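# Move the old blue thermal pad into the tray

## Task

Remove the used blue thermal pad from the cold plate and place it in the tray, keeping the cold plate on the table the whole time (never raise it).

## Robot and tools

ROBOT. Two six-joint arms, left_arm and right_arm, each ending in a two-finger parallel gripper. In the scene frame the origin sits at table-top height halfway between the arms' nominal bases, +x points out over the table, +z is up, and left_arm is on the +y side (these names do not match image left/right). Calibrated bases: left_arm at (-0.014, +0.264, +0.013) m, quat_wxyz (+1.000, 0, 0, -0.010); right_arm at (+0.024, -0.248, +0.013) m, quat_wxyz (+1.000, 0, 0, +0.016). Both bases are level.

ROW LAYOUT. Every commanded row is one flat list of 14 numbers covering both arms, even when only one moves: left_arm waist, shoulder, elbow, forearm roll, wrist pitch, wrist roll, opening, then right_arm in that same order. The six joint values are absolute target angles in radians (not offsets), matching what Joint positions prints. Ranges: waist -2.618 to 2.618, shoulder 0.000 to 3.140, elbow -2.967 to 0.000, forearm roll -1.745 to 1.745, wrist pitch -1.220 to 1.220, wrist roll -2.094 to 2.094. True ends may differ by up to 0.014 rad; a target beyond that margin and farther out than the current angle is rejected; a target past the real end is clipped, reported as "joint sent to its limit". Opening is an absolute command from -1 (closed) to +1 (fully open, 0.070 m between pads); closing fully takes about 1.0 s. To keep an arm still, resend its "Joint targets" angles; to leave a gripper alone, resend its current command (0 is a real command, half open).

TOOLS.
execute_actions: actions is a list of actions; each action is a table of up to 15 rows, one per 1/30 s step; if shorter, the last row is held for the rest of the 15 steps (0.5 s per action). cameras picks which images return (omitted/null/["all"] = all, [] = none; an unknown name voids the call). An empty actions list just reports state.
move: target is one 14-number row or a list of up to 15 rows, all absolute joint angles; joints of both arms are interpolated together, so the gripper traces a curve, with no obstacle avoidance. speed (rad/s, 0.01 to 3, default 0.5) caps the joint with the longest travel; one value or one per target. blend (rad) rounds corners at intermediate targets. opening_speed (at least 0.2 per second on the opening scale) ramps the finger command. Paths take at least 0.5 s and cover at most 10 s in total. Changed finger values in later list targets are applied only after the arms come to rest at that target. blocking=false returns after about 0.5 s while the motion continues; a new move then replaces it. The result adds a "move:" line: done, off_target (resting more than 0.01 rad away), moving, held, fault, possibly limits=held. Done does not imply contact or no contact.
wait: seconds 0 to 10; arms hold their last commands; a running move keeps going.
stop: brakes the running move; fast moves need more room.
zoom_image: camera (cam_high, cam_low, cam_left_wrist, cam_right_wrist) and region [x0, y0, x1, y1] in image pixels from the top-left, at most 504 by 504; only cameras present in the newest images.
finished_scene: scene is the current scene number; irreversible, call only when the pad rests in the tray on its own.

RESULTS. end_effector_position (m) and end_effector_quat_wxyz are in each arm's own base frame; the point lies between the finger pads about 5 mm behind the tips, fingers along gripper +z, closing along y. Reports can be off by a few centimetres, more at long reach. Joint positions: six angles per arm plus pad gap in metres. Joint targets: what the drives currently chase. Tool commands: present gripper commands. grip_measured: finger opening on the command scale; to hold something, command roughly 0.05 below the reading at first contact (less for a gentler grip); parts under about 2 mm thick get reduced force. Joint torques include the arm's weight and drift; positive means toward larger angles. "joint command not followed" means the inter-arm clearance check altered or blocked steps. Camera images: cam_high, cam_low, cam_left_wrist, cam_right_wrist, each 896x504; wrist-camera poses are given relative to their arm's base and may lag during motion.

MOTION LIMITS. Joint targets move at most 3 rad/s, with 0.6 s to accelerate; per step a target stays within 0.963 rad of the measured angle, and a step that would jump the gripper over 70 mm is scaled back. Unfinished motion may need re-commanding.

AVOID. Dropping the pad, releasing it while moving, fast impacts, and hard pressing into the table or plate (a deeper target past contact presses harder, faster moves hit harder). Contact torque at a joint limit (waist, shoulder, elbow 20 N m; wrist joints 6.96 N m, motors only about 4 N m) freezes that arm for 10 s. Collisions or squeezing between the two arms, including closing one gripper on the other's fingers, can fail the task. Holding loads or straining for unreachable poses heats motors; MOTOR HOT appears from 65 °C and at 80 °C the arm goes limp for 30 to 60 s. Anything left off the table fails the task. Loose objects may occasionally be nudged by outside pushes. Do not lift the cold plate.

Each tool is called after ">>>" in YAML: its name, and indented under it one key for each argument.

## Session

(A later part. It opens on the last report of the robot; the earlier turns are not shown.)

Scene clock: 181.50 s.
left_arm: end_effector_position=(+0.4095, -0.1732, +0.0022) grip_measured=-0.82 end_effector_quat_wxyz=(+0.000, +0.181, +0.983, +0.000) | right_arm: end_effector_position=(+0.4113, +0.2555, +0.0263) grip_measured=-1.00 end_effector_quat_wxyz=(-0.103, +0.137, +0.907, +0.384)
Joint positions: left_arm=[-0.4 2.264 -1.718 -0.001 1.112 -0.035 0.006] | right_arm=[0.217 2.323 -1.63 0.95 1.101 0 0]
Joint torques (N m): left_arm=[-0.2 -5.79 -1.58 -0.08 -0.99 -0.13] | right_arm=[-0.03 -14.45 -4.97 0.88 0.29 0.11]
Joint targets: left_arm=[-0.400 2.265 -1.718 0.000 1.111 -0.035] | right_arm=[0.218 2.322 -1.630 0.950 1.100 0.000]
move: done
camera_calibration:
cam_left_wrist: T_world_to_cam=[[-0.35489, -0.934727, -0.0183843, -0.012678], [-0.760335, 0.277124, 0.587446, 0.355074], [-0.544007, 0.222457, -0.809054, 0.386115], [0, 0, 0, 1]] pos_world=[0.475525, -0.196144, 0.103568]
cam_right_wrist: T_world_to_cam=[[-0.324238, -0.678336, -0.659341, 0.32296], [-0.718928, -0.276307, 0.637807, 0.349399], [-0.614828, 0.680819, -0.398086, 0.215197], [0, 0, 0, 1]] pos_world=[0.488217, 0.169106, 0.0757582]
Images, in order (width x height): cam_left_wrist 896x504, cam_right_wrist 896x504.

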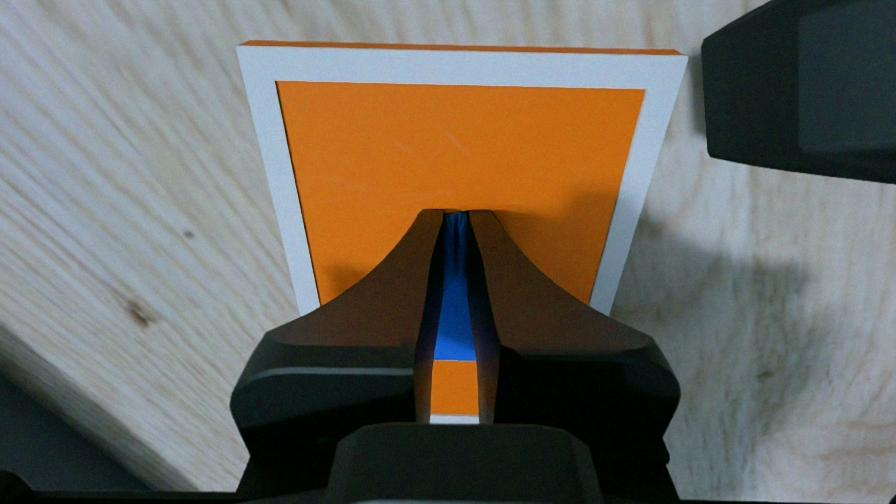

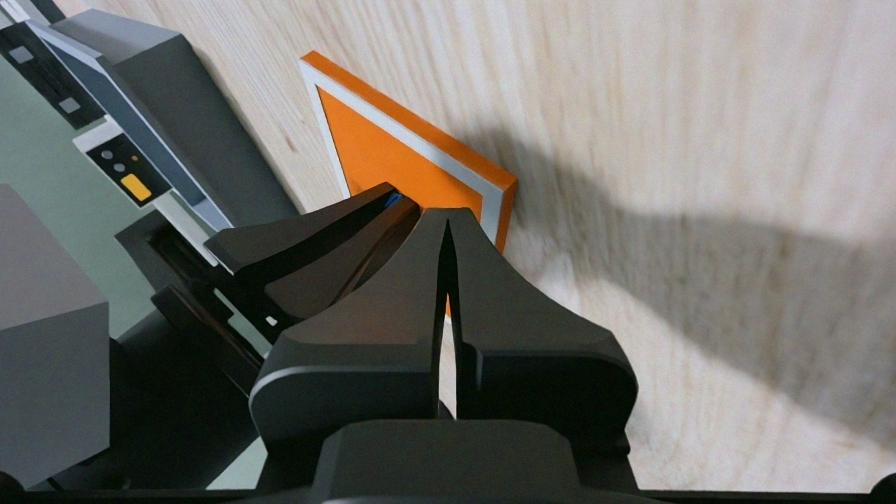

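>>> move:
  target: [-0.40,2.2645,-1.7180,0,1.1115,-0.035,-0.9,0.252,2.325,-1.630,0.95,1.1,0.0,-1]
  speed: 0.08
  cameras: ["cam_left_wrist","cam_right_wrist"]

Scene clock: 187.47 s.
left_arm: end_effector_position=(+0.4095, -0.1732, +0.0022) grip_measured=-0.82 end_effector_quat_wxyz=(+0.000, +0.181, +0.983, +0.000) | right_arm: end_effector_position=(+0.4104, +0.2571, +0.0267) grip_measured=-1.00 end_effector_quat_wxyz=(-0.103, +0.135, +0.908, +0.384)
Joint positions: left_arm=[-0.4 2.264 -1.718 -0.001 1.112 -0.035 0.006] | right_arm=[0.221 2.322 -1.63 0.95 1.101 0 0]
Joint torques (N m): left_arm=[-0.29 -5.82 -1.61 -0.09 -0.99 -0.13] | right_arm=[-1.16 -14.21 -5.14 0.87 0.23 0.1]
Joint targets: left_arm=[-0.400 2.265 -1.718 0.000 1.111 -0.035] | right_arm=[0.220 2.322 -1.630 0.950 1.100 0.000]
move: held (right_arm; a check stopped the path); limits=held; right_arm: the waist is farthest, 0.031 rad from its target
joint command not followed: on one or more control steps a check withheld the commanded joint targets of the right arm, and it was not sent them on those steps.
cause: the commanded joint targets, or the way to them, would bring a part of the robot too close to another arm (a part of this arm just beyond the wrist roll and a part of the left arm just beyond the wrist roll).
camera_calibration:
cam_left_wrist: T_world_to_cam=[[-0.35489, -0.934727, -0.0183843, -0.012678], [-0.760335, 0.277124, 0.587446, 0.355074], [-0.544007, 0.222457, -0.809054, 0.386115], [0, 0, 0, 1]] pos_world=[0.475525, -0.196144, 0.103568]
cam_right_wrist: T_world_to_cam=[[-0.321161, -0.679435, -0.659715, 0.323043], [-0.718399, -0.279109, 0.637182, 0.349421], [-0.617056, 0.678577, -0.398467, 0.215297], [0, 0, 0, 1]] pos_world=[0.487623, 0.170918, 0.0762604]
Images, in order (width x height): cam_left_wrist 896x504, cam_right_wrist 896x504.

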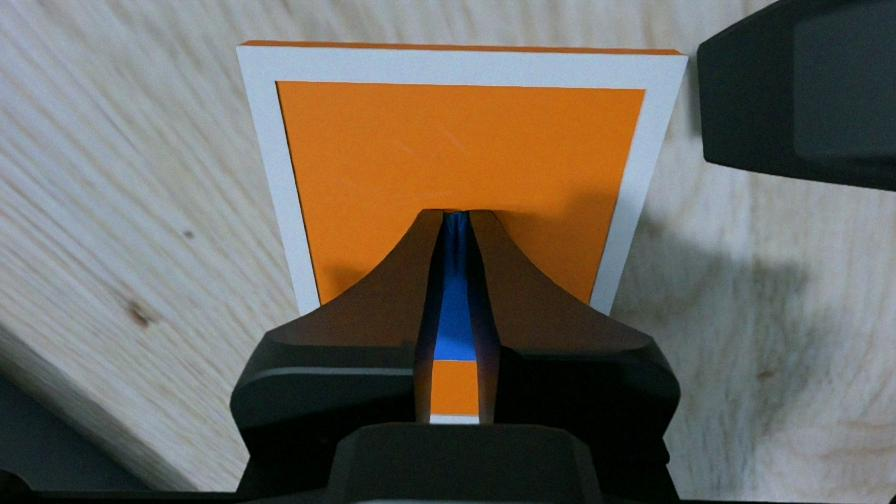

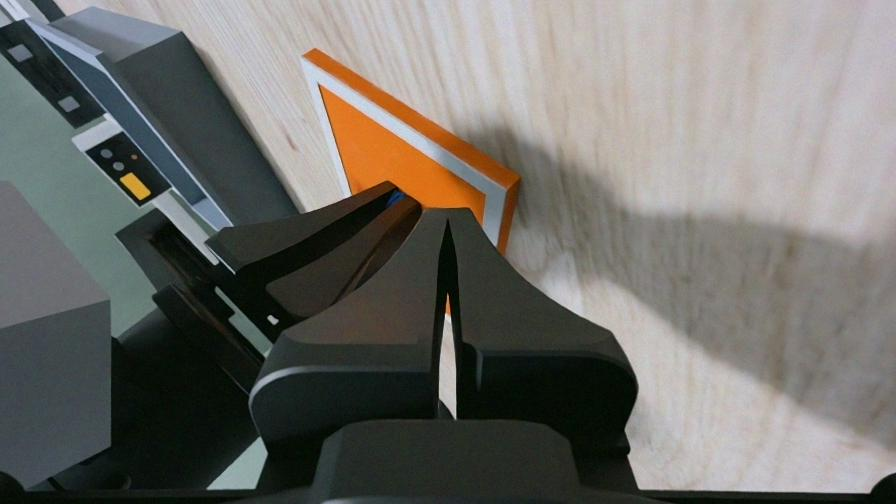

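>>> move:
  target:
    - [-0.40,2.2645,-1.7180,0,1.1115,-0.035,-0.9,0.21,2.322,-1.630,0.95,1.1,0.8,-1]
    - [-0.40,2.2645,-1.7180,0,1.1115,-0.035,-0.9,0.258,2.325,-1.630,0.95,1.1,0.8,-1]
  speed: [0.4,0.08]
  cameras: ["cam_left_wrist","cam_right_wrist"]

Scene clock: 198.80 s.
left_arm: end_effector_position=(+0.4095, -0.1732, +0.0022) grip_measured=-0.82 end_effector_quat_wxyz=(+0.000, +0.181, +0.983, +0.000) | right_arm: end_effector_position=(+0.4002, +0.2722, +0.0254) grip_measured=-1.00 end_effector_quat_wxyz=(-0.251, +0.464, +0.792, +0.308)
Joint positions: left_arm=[-0.4 2.264 -1.718 -0.001 1.112 -0.035 0.006] | right_arm=[0.259 2.325 -1.63 0.95 1.101 0.801 0]
Joint torques (N m): left_arm=[-0.34 -5.73 -1.62 -0.09 -0.98 -0.13] | right_arm=[-1.28 -12.96 -4.81 0.86 0.27 -0.11]
Joint targets: left_arm=[-0.400 2.265 -1.718 0.000 1.111 -0.035] | right_arm=[0.258 2.325 -1.630 0.950 1.100 0.800]
move: done
camera_calibration:
cam_left_wrist: T_world_to_cam=[[-0.35489, -0.934727, -0.0183843, -0.012678], [-0.760335, 0.277124, 0.587446, 0.355074], [-0.544007, 0.222457, -0.809054, 0.386115], [0, 0, 0, 1]] pos_world=[0.475525, -0.196144, 0.103568]
cam_right_wrist: T_world_to_cam=[[-0.88673, -0.391416, -0.245975, 0.466745], [-0.290982, 0.059121, 0.9549, 0.0760294], [-0.359221, 0.918313, -0.166319, 0.0237869], [0, 0, 0, 1]] pos_world=[0.444545, 0.156353, 0.0461631]
Images, in order (width x height): cam_left_wrist 896x504, cam_right_wrist 896x504.

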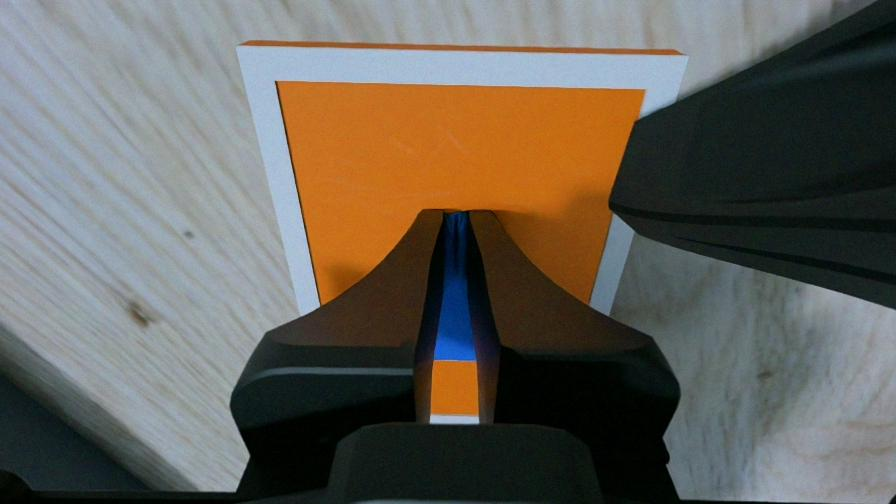

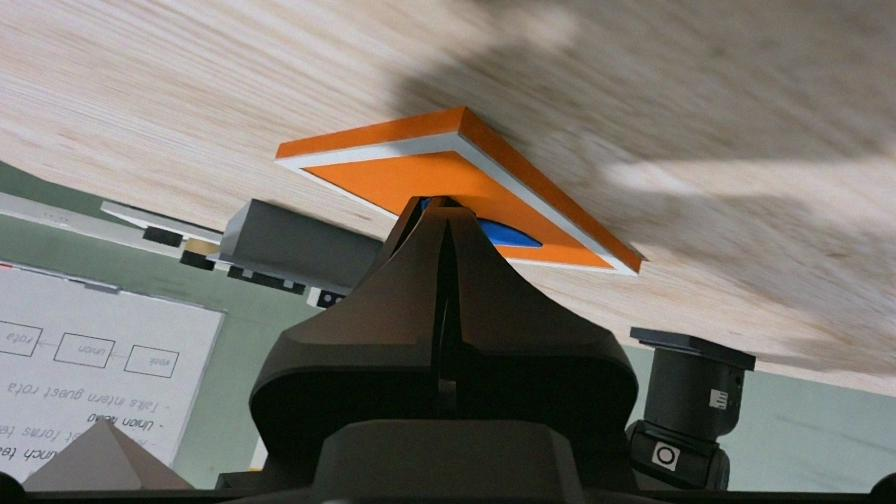

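>>> move:
  target: [-0.40,2.2645,-1.7180,0,1.1115,-0.035,-0.9,0.252,2.374,-1.705,0.95,1.1,0.8,-1]
  speed: 0.08
  cameras: ["cam_left_wrist","cam_right_wrist","cam_low"]

>>> zoom_image:
  camera: "cam_low"
  region: [400, 160, 550, 285]

Scene clock: 204.00 s.
left_arm: end_effector_position=(+0.4095, -0.1732, +0.0022) grip_measured=-0.82 end_effector_quat_wxyz=(+0.000, +0.181, +0.983, +0.000) | right_arm: end_effector_position=(+0.4174, +0.2736, +0.0206) grip_measured=-1.00 end_effector_quat_wxyz=(-0.241, +0.461, +0.793, +0.317)
Joint positions: left_arm=[-0.4 2.264 -1.718 -0.001 1.112 -0.035 0.006] | right_arm=[0.252 2.374 -1.706 0.95 1.101 0.8 0]
Joint torques (N m): left_arm=[-0.34 -5.75 -1.66 -0.09 -0.99 -0.12] | right_arm=[-1.13 -13.92 -4.56 0.88 0.22 -0.09]
Joint targets: left_arm=[-0.400 2.265 -1.718 0.000 1.111 -0.035] | right_arm=[0.252 2.374 -1.705 0.950 1.100 0.800]
move: done
camera_calibration:
cam_left_wrist: T_world_to_cam=[[-0.35489, -0.934727, -0.0183843, -0.012678], [-0.760335, 0.277124, 0.587446, 0.355074], [-0.544007, 0.222457, -0.809054, 0.386115], [0, 0, 0, 1]] pos_world=[0.475525, -0.196144, 0.103568]
cam_right_wrist: T_world_to_cam=[[-0.882203, -0.384415, -0.271923, 0.478], [-0.315717, 0.0544638, 0.947289, 0.0972063], [-0.349342, 0.921552, -0.169415, 0.0230222], [0, 0, 0, 1]] pos_world=[0.460426, 0.15724, 0.0417973]
Images, in order (width x height): cam_low 896x504, cam_left_wrist 896x504, cam_right_wrist 896x504.

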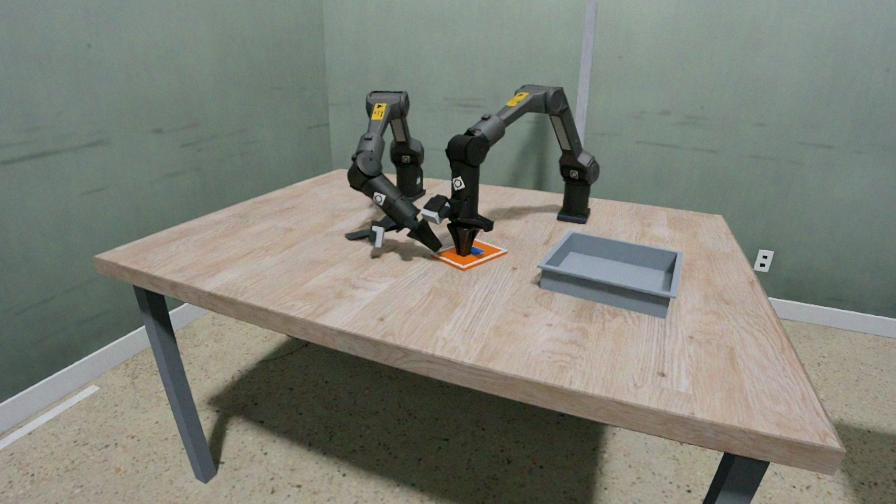

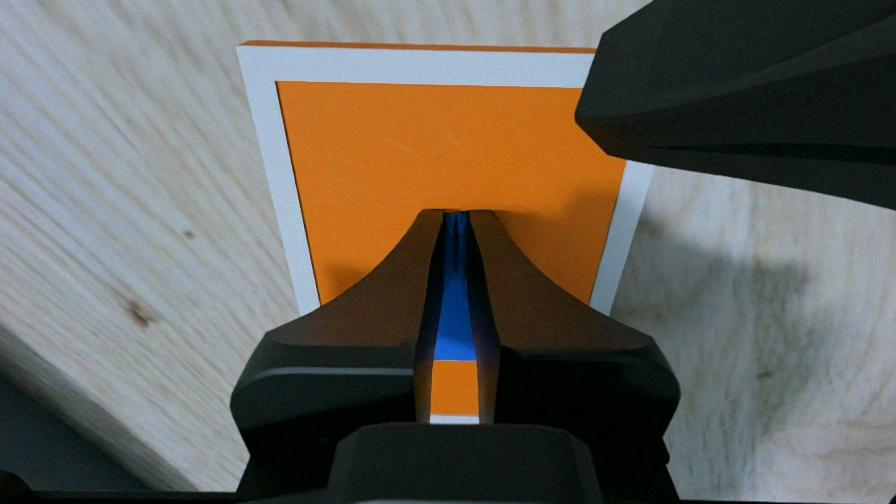

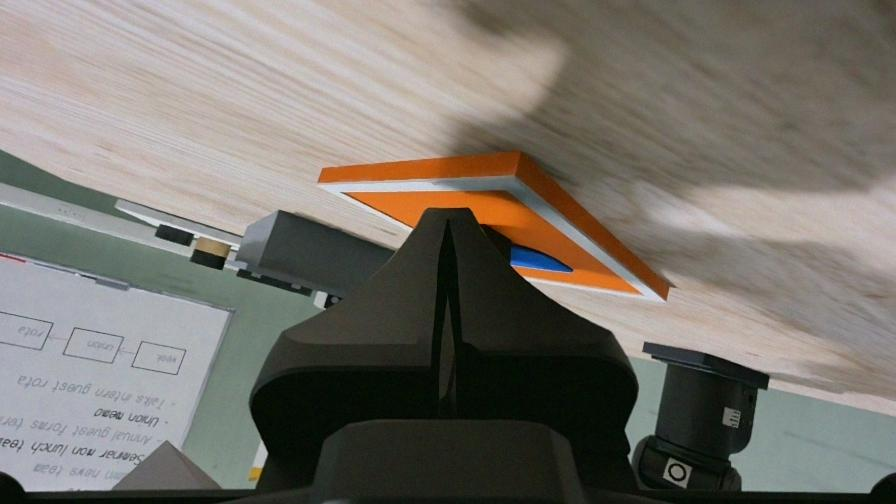

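Scaled by 3.360 from the camera's 896x504 image, which has a finer 1280x720 frame.

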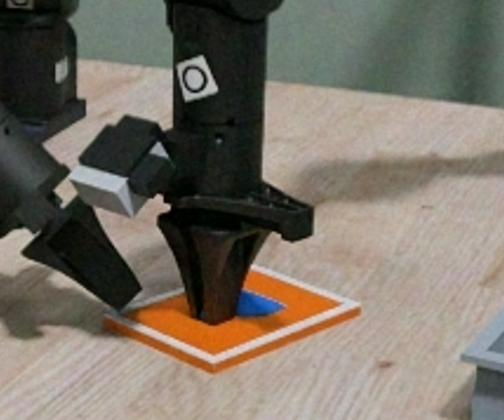

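>>> move:
  target: [-0.40,2.2645,-1.7180,0,1.1115,-0.035,-0.9,0.252,2.392,-1.698,0.95,1.1,0.8,-1]
  speed: 0.03
  cameras: ["cam_left_wrist","cam_low"]

>>> zoom_image:
  camera: "cam_low"
  region: [400, 160, 550, 285]

Scene clock: 208.47 s.
left_arm: end_effector_position=(+0.4095, -0.1732, +0.0022) grip_measured=-0.82 end_effector_quat_wxyz=(+0.000, +0.181, +0.983, +0.000) | right_arm: end_effector_position=(+0.4142, +0.2729, +0.0118) grip_measured=-1.00 end_effector_quat_wxyz=(-0.249, +0.465, +0.791, +0.310)
Joint positions: left_arm=[-0.4 2.264 -1.718 -0.001 1.112 -0.035 0.006] | right_arm=[0.252 2.39 -1.7 0.951 1.101 0.8 0]
Joint torques (N m): left_arm=[-0.35 -5.82 -1.62 -0.09 -1 -0.11] | right_arm=[-0.04 -10.81 -2.9 0.19 0.3 -0.07]
Joint targets: left_arm=[-0.400 2.265 -1.718 0.000 1.111 -0.035] | right_arm=[0.252 2.392 -1.698 0.950 1.100 0.800]
move: done
camera_calibration:
cam_left_wrist: T_world_to_cam=[[-0.35489, -0.934727, -0.0183843, -0.012678], [-0.760335, 0.277124, 0.587446, 0.355074], [-0.544007, 0.222457, -0.809054, 0.386115], [0, 0, 0, 1]] pos_world=[0.475525, -0.196144, 0.103568]
Images, in order (width x height): cam_low 896x504, cam_left_wrist 896x504.

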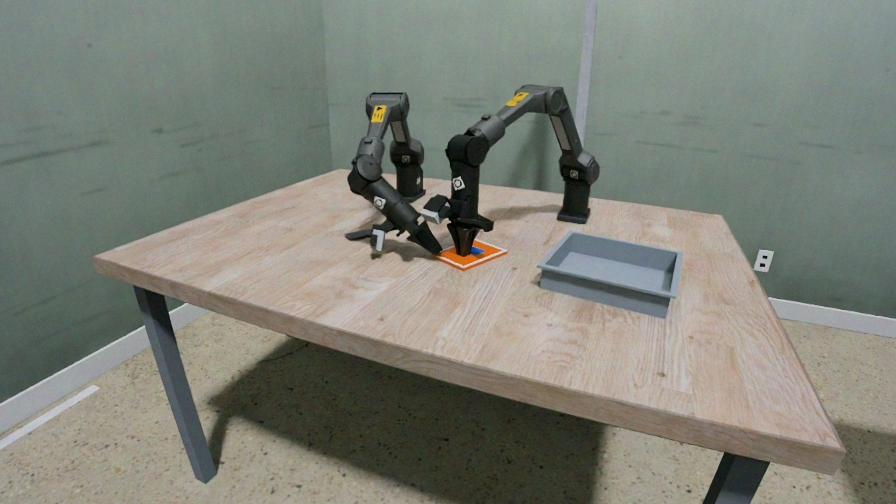

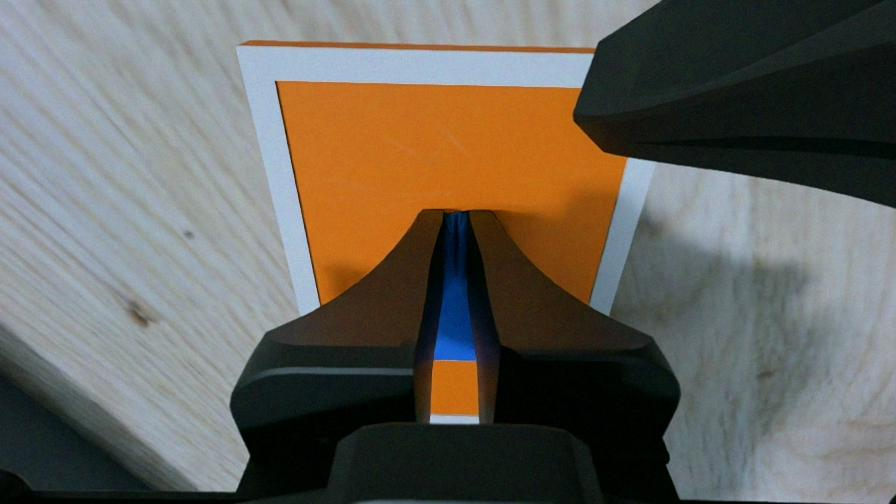

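Scaled by 3.360 from the camera's 896x504 image, which has a finer 1280x720 frame.

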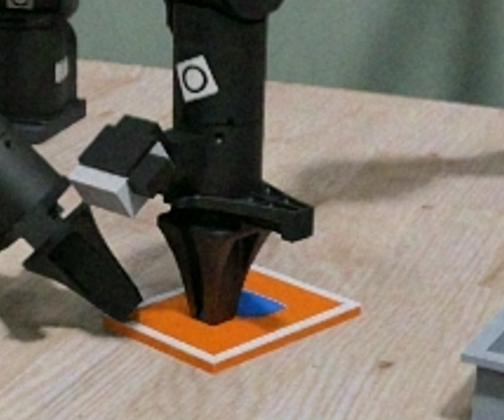

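>>> move:
  target:
    - [-0.40,2.2645,-1.7180,0,1.1115,-0.035,-0.9,0.252,2.404,-1.698,0.95,1.1,0.8,-1]
    - [-0.40,2.247,-1.7101,0,1.1211,-0.035,-0.9,0.252,2.404,-1.698,0.95,1.1,0.8,-1]
  speed: 0.015
  cameras: ["cam_left_wrist","cam_low"]

>>> zoom_image:
  camera: "cam_low"
  region: [400, 160, 550, 285]

Scene clock: 219.60 s.
left_arm: end_effector_position=(+0.4071, -0.1722, +0.0076) grip_measured=-0.83 end_effector_quat_wxyz=(-0.001, +0.181, +0.983, +0.000) | right_arm: end_effector_position=(+0.4135, +0.2727, +0.0089) grip_measured=-1.00 end_effector_quat_wxyz=(-0.250, +0.467, +0.790, +0.308)
Joint positions: left_arm=[-0.4 2.248 -1.71 -0.001 1.121 -0.035 0.006] | right_arm=[0.252 2.396 -1.699 0.951 1.1 0.8 0]
Joint torques (N m): left_arm=[0.73 -17.61 -3.54 0.44 0.94 -0.12] | right_arm=[0.06 3.97 5.16 -4.83 -0.53 -0.01]
Joint targets: left_arm=[-0.400 2.247 -1.710 0.000 1.121 -0.035] | right_arm=[0.252 2.404 -1.698 0.950 1.100 0.800]
move: done
camera_calibration:
cam_left_wrist: T_world_to_cam=[[-0.354934, -0.93471, -0.0184451, -0.0124299], [-0.759881, 0.276941, 0.58812, 0.349553], [-0.544613, 0.22276, -0.808563, 0.389302], [0, 0, 0, 1]] pos_world=[0.473226, -0.195145, 0.108967]
Images, in order (width x height): cam_low 896x504, cam_left_wrist 896x504.

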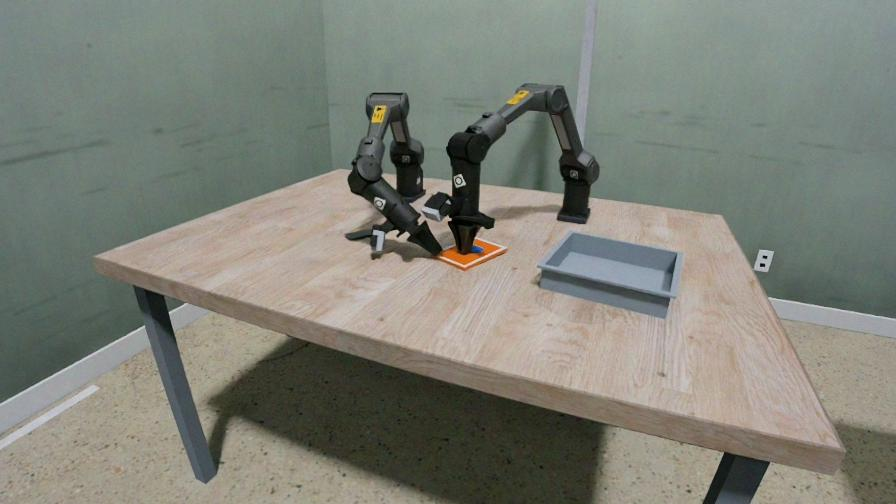

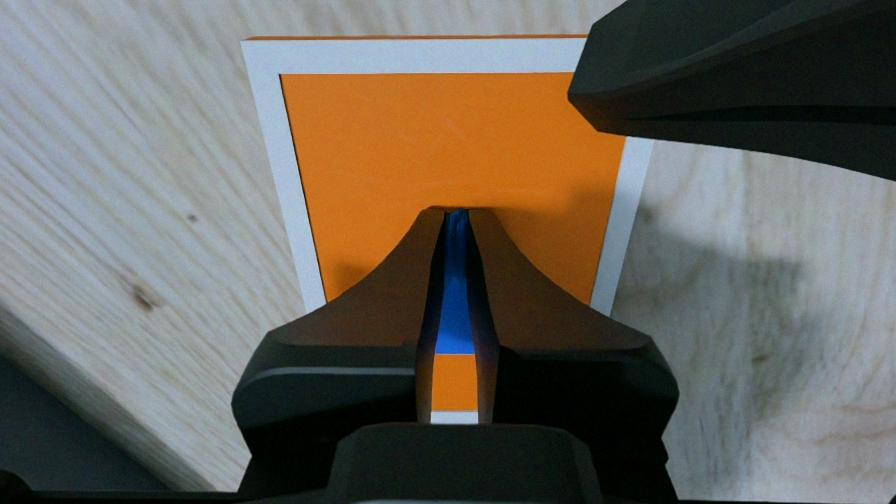

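Scaled by 3.360 from the camera's 896x504 image, which has a finer 1280x720 frame.

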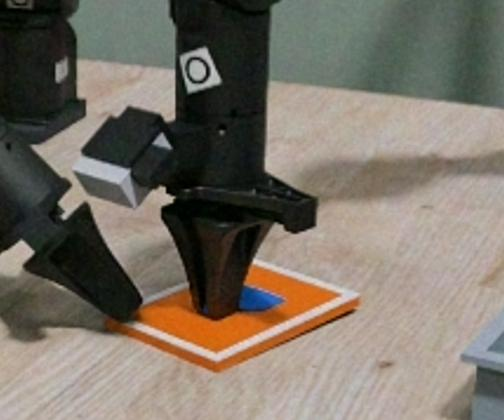

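>>> wait:
  seconds: 3
  cameras: ["cam_left_wrist"]

>>> zoom_image:
  camera: "cam_left_wrist"
  region: [250, 150, 650, 450]

Scene clock: 226.83 s.
left_arm: end_effector_position=(+0.4072, -0.1722, +0.0080) grip_measured=-0.83 end_effector_quat_wxyz=(+0.000, +0.181, +0.983, +0.000) | right_arm: end_effector_position=(+0.4135, +0.2727, +0.0089) grip_measured=-1.00 end_effector_quat_wxyz=(-0.250, +0.467, +0.790, +0.308)
Joint positions: left_arm=[-0.4 2.247 -1.71 -0.001 1.121 -0.035 0.006] | right_arm=[0.252 2.396 -1.699 0.951 1.1 0.8 0]
Joint torques (N m): left_arm=[1.84 -17.39 -4.76 0.31 0.54 -0.09] | right_arm=[-0.96 3.98 4.63 -4.87 -0.53 0.02]
Joint targets: left_arm=[-0.400 2.247 -1.710 0.000 1.121 -0.035] | right_arm=[0.252 2.404 -1.698 0.950 1.100 0.800]
Tool commands: left_gripper/opening=-0.9 right_gripper/opening=-1.0
wait: 3.00 s; at rest from the start
camera_calibration:
cam_left_wrist: T_world_to_cam=[[-0.35489, -0.934727, -0.0183843, -0.0124529], [-0.760335, 0.277124, 0.587446, 0.349641], [-0.544007, 0.222457, -0.809054, 0.389333], [0, 0, 0, 1]] pos_world=[0.473225, -0.195144, 0.109368]
Images, in order (width x height): cam_left_wrist 896x504.

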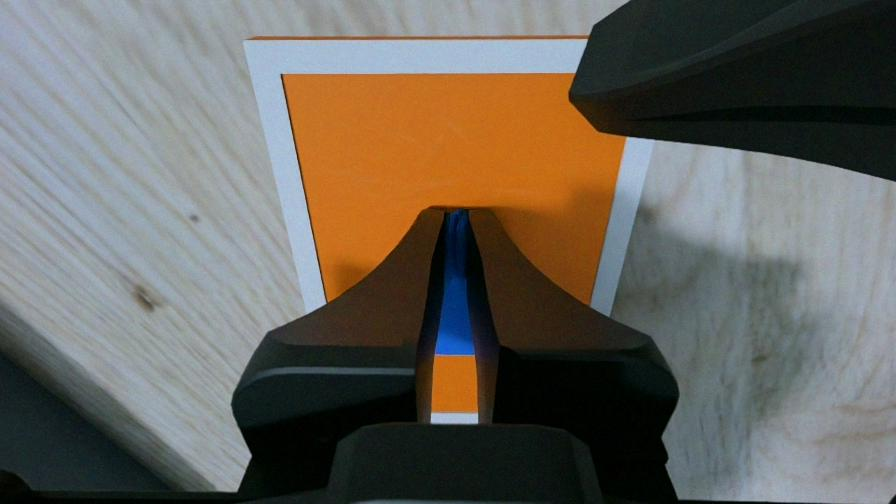

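Scaled by 1.260 from the camera's 896x504 image, which has a finer 1280x720 frame.

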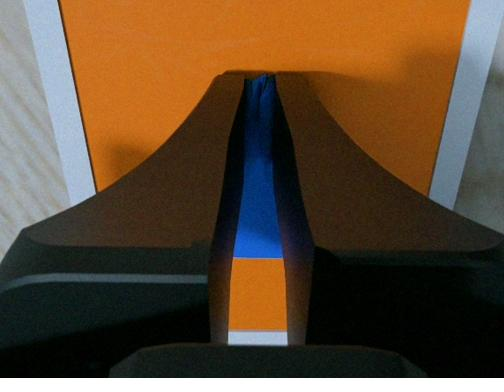

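>>> move:
  target: [-0.40,2.230,-1.6904,0,1.1184,-0.035,-0.9,0.252,2.404,-1.698,0.95,1.1,0.8,-1]
  speed: 0.015
  cameras: ["cam_left_wrist","cam_low"]

>>> zoom_image:
  camera: "cam_low"
  region: [400, 160, 550, 285]

Scene clock: 237.27 s.
left_arm: end_effector_position=(+0.4040, -0.1709, +0.0110) grip_measured=-0.84 end_effector_quat_wxyz=(+0.000, +0.181, +0.983, +0.000) | right_arm: end_effector_position=(+0.4135, +0.2727, +0.0089) grip_measured=-1.00 end_effector_quat_wxyz=(-0.250, +0.467, +0.790, +0.308)
Joint positions: left_arm=[-0.4 2.23 -1.691 -0.001 1.118 -0.035 0.006] | right_arm=[0.252 2.396 -1.699 0.951 1.1 0.8 0]
Joint torques (N m): left_arm=[1.6 -16.68 -2.85 0.49 1.28 -0.07] | right_arm=[-0.44 3.97 4.3 -4.87 -0.8 0.07]
Joint targets: left_arm=[-0.400 2.230 -1.690 0.000 1.118 -0.035] | right_arm=[0.252 2.404 -1.698 0.950 1.100 0.800]
move: done
camera_calibration:
cam_left_wrist: T_world_to_cam=[[-0.354864, -0.934737, -0.0183835, -0.0123308], [-0.760707, 0.277253, 0.586903, 0.345287], [-0.543504, 0.222255, -0.809448, 0.38958], [0, 0, 0, 1]] pos_world=[0.470024, -0.193844, 0.112468]
Images, in order (width x height): cam_low 896x504, cam_left_wrist 896x504.

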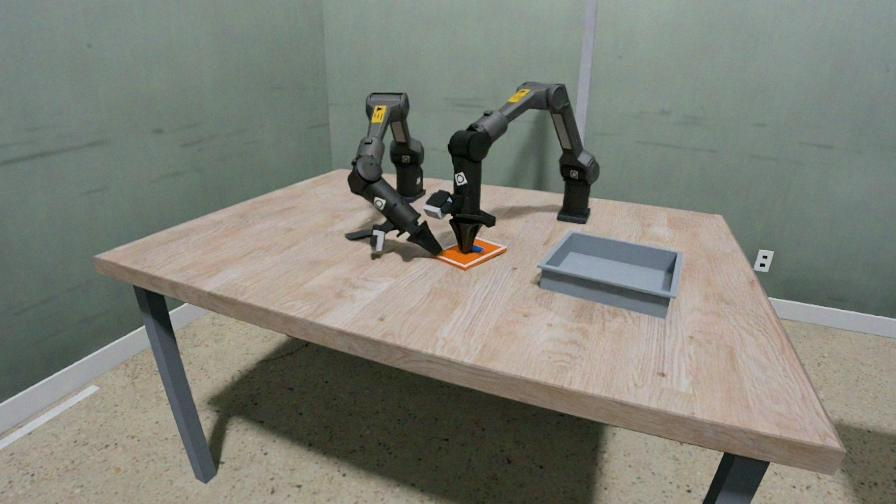

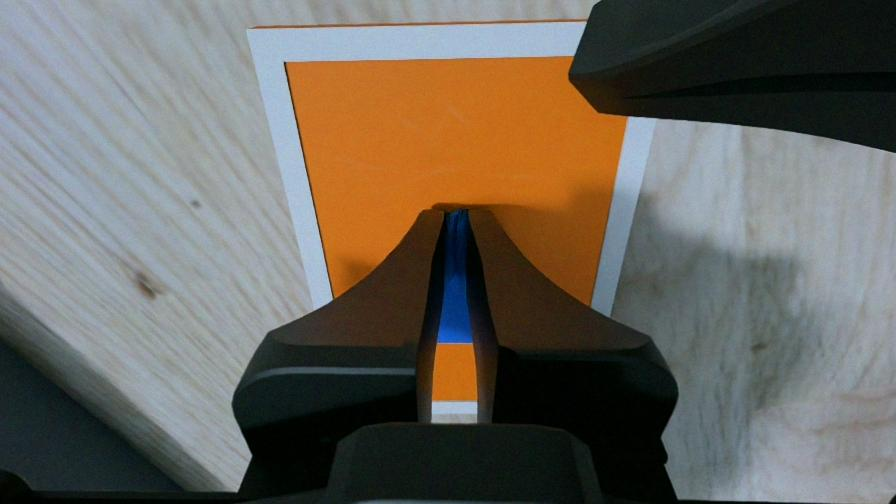

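Scaled by 3.360 from the camera's 896x504 image, which has a finer 1280x720 frame.

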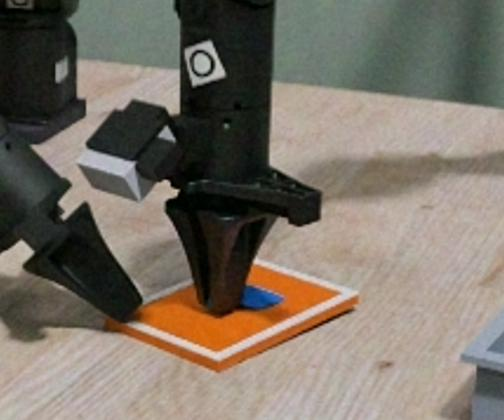

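>>> move:
  target:
    - [-0.40,2.1850,-1.620,0,1.091,-0.035,-0.9,0.252,2.404,-1.698,0.95,1.1,0.8,-1]
  speed: 0.015
  cameras: ["cam_left_wrist","cam_low"]

>>> zoom_image:
  camera: "cam_low"
  region: [400, 160, 550, 285]

Scene clock: 256.53 s.
left_arm: end_effector_position=(+0.3938, -0.1666, +0.0140) grip_measured=-0.85 end_effector_quat_wxyz=(+0.001, +0.181, +0.983, +0.000) | right_arm: end_effector_position=(+0.4135, +0.2727, +0.0089) grip_measured=-1.00 end_effector_quat_wxyz=(-0.250, +0.467, +0.790, +0.308)
Joint positions: left_arm=[-0.4 2.185 -1.621 -0.001 1.091 -0.035 0.005] | right_arm=[0.252 2.396 -1.699 0.951 1.1 0.8 0]
Joint torques (N m): left_arm=[1.21 -14.93 -3.03 0.21 0.2 -0.07] | right_arm=[-2.88 3.97 3.16 -4.91 -1.58 0.12]
Joint targets: left_arm=[-0.400 2.185 -1.620 0.000 1.091 -0.035] | right_arm=[0.252 2.404 -1.698 0.950 1.100 0.800]
move: done
camera_calibration:
cam_left_wrist: T_world_to_cam=[[-0.35483, -0.934751, -0.0183494, -0.0117783], [-0.761771, 0.277677, 0.585321, 0.334999], [-0.542034, 0.221668, -0.810594, 0.384862], [0, 0, 0, 1]] pos_world=[0.459622, -0.189343, 0.115669]
Images, in order (width x height): cam_low 896x504, cam_left_wrist 896x504.

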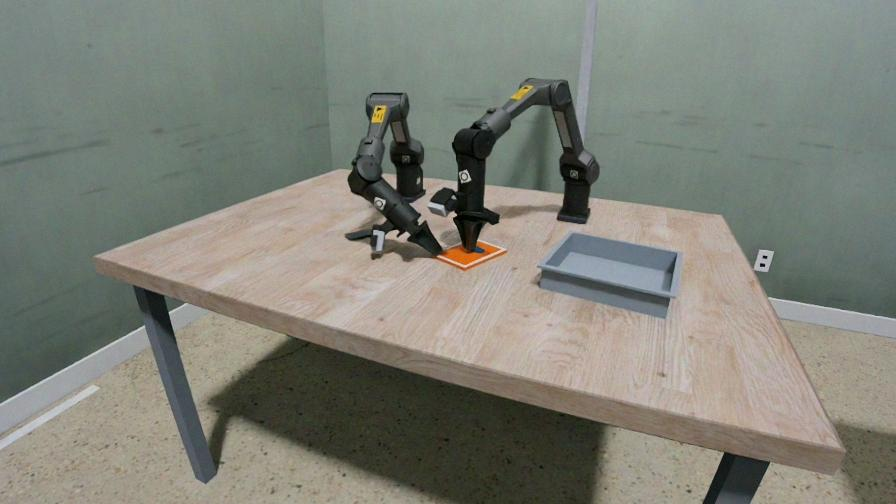

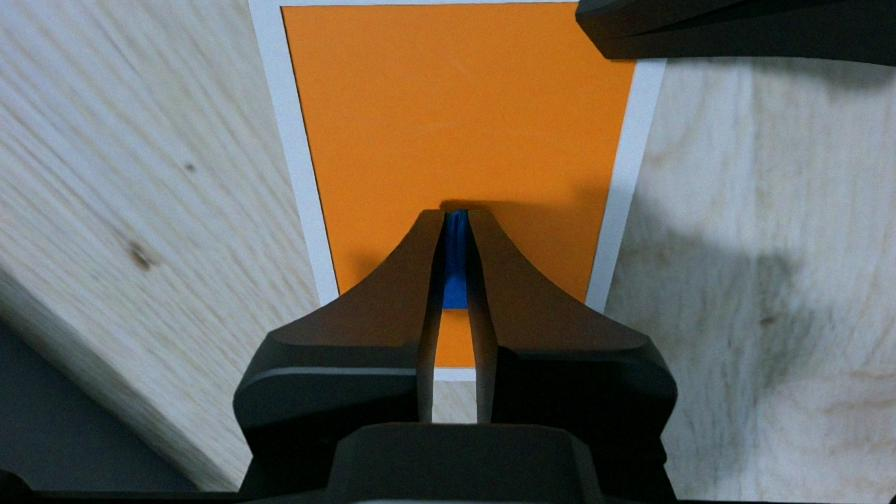

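Scaled by 3.360 from the camera's 896x504 image, which has a finer 1280x720 frame.

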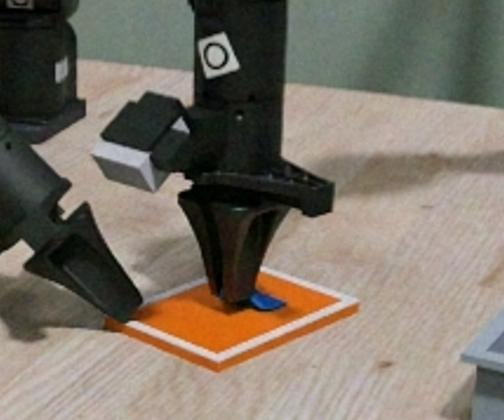

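>>> move:
  target:
    - [-0.40,2.117,-1.517,0,1.057,-0.035,-0.9,0.252,2.404,-1.698,0.95,1.1,0.8,-1]
  speed: 0.02
  cameras: ["cam_left_wrist","cam_low"]

>>> zoom_image:
  camera: "cam_low"
  region: [400, 160, 550, 285]

Scene clock: 266.83 s.
left_arm: end_effector_position=(+0.3768, -0.1594, +0.0185) grip_measured=-0.85 end_effector_quat_wxyz=(+0.000, +0.181, +0.983, +0.000) | right_arm: end_effector_position=(+0.4135, +0.2727, +0.0089) grip_measured=-1.00 end_effector_quat_wxyz=(-0.250, +0.467, +0.790, +0.308)
Joint positions: left_arm=[-0.4 2.118 -1.517 -0.001 1.058 -0.035 0.005] | right_arm=[0.252 2.396 -1.699 0.951 1.1 0.8 0]
Joint torques (N m): left_arm=[1.13 -14.17 -2.61 0.12 0.62 -0.05] | right_arm=[-2.79 3.96 2.99 -4.92 -1.66 0.06]
Joint targets: left_arm=[-0.400 2.117 -1.517 0.000 1.057 -0.035] | right_arm=[0.252 2.404 -1.698 0.950 1.100 0.800]
move: done
camera_calibration:
cam_left_wrist: T_world_to_cam=[[-0.354864, -0.934737, -0.0183835, -0.0110377], [-0.760707, 0.277253, 0.586903, 0.316901], [-0.543504, 0.222255, -0.809448, 0.378235], [0, 0, 0, 1]] pos_world=[0.442724, -0.182244, 0.119968]
Images, in order (width x height): cam_low 896x504, cam_left_wrist 896x504.

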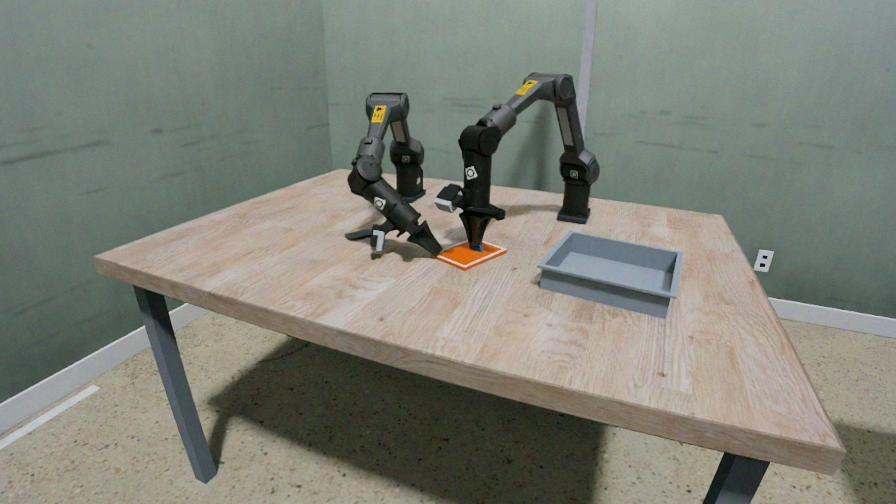

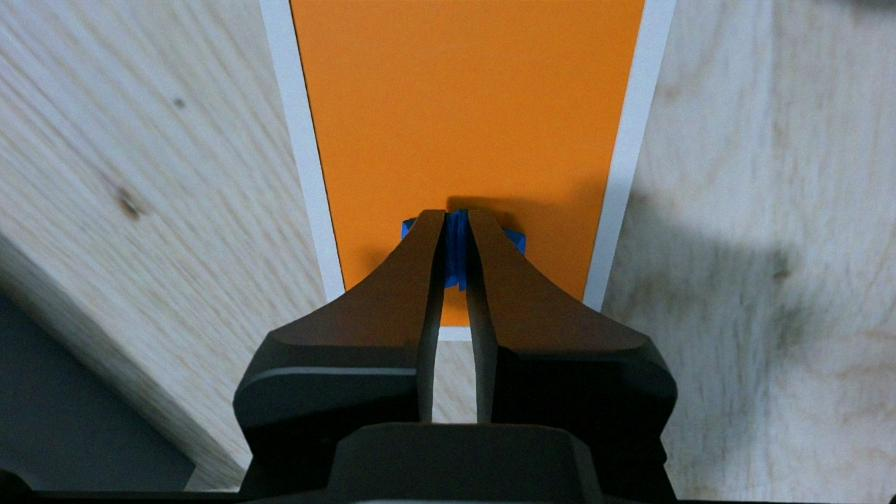

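Scaled by 3.360 from the camera's 896x504 image, which has a finer 1280x720 frame.

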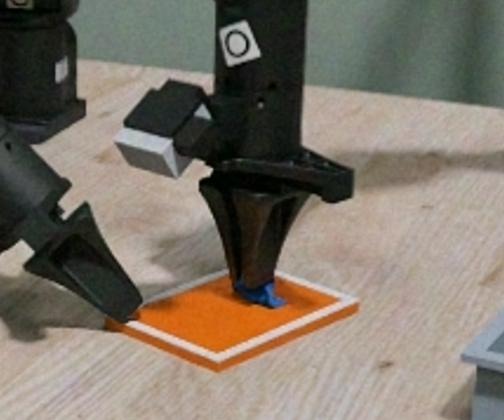

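>>> move:
  target:
    - [-0.40,2.042,-1.432,0,1.048,-0.035,-0.9,0.252,2.404,-1.698,0.95,1.1,0.8,-1]
    - [-0.40,1.97,-1.48,0,1.168,-0.035,-0.9,0.252,2.404,-1.698,0.95,1.1,0.8,-1]
  speed: [0.02,0.04]
  cameras: ["cam_left_wrist","cam_low"]

>>> zoom_image:
  camera: "cam_low"
  region: [400, 160, 550, 285]

Scene clock: 279.67 s.
left_arm: end_effector_position=(+0.3541, -0.1498, +0.0683) grip_measured=-0.85 end_effector_quat_wxyz=(+0.000, +0.181, +0.983, +0.000) | right_arm: end_effector_position=(+0.4135, +0.2727, +0.0089) grip_measured=-1.00 end_effector_quat_wxyz=(-0.250, +0.467, +0.790, +0.308)
Joint positions: left_arm=[-0.4 1.97 -1.48 -0.001 1.168 -0.035 0.005] | right_arm=[0.252 2.396 -1.699 0.951 1.1 0.8 0]
Joint torques (N m): left_arm=[0.88 -11.91 -4.3 -0.08 -0.22 -0.04] | right_arm=[-2.51 3.97 3.45 -4.93 -1.64 -0.03]
Joint targets: left_arm=[-0.400 1.970 -1.480 0.000 1.168 -0.035] | right_arm=[0.252 2.404 -1.698 0.950 1.100 0.800]
move: done
camera_calibration:
cam_left_wrist: T_world_to_cam=[[-0.35489, -0.934727, -0.0183843, -0.00924928], [-0.760335, 0.277124, 0.587446, 0.267578], [-0.544007, 0.222457, -0.809054, 0.40433], [0, 0, 0, 1]] pos_world=[0.420125, -0.172744, 0.169768]
Images, in order (width x height): cam_low 896x504, cam_left_wrist 896x504.

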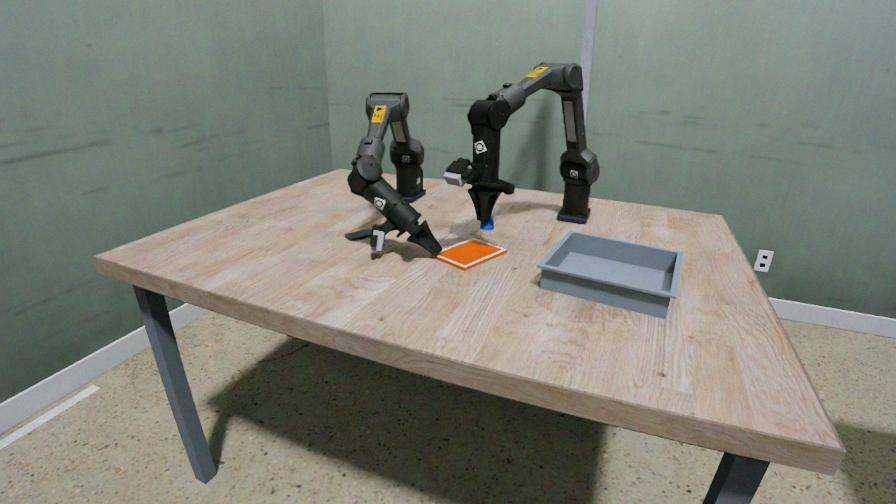

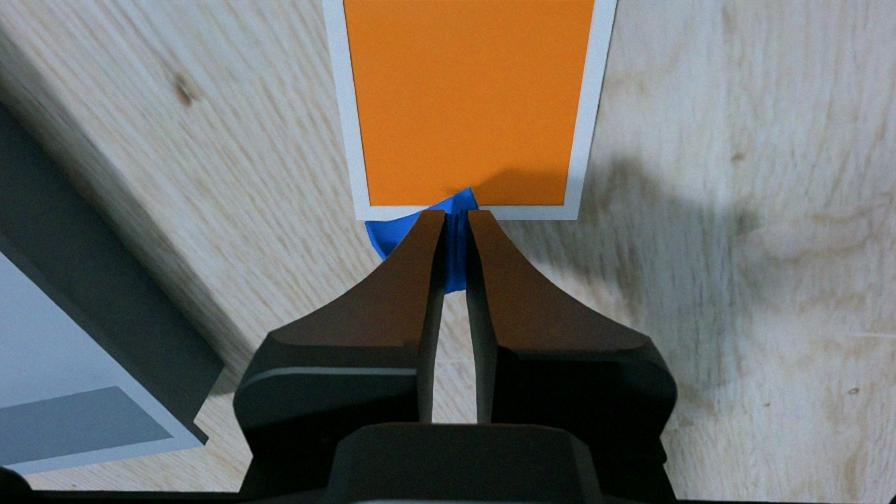

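Scaled by 3.360 from the camera's 896x504 image, which has a finer 1280x720 frame.

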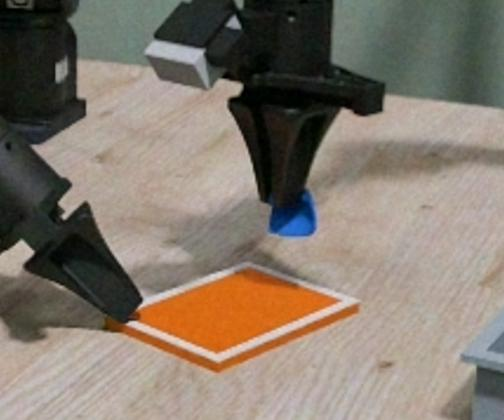

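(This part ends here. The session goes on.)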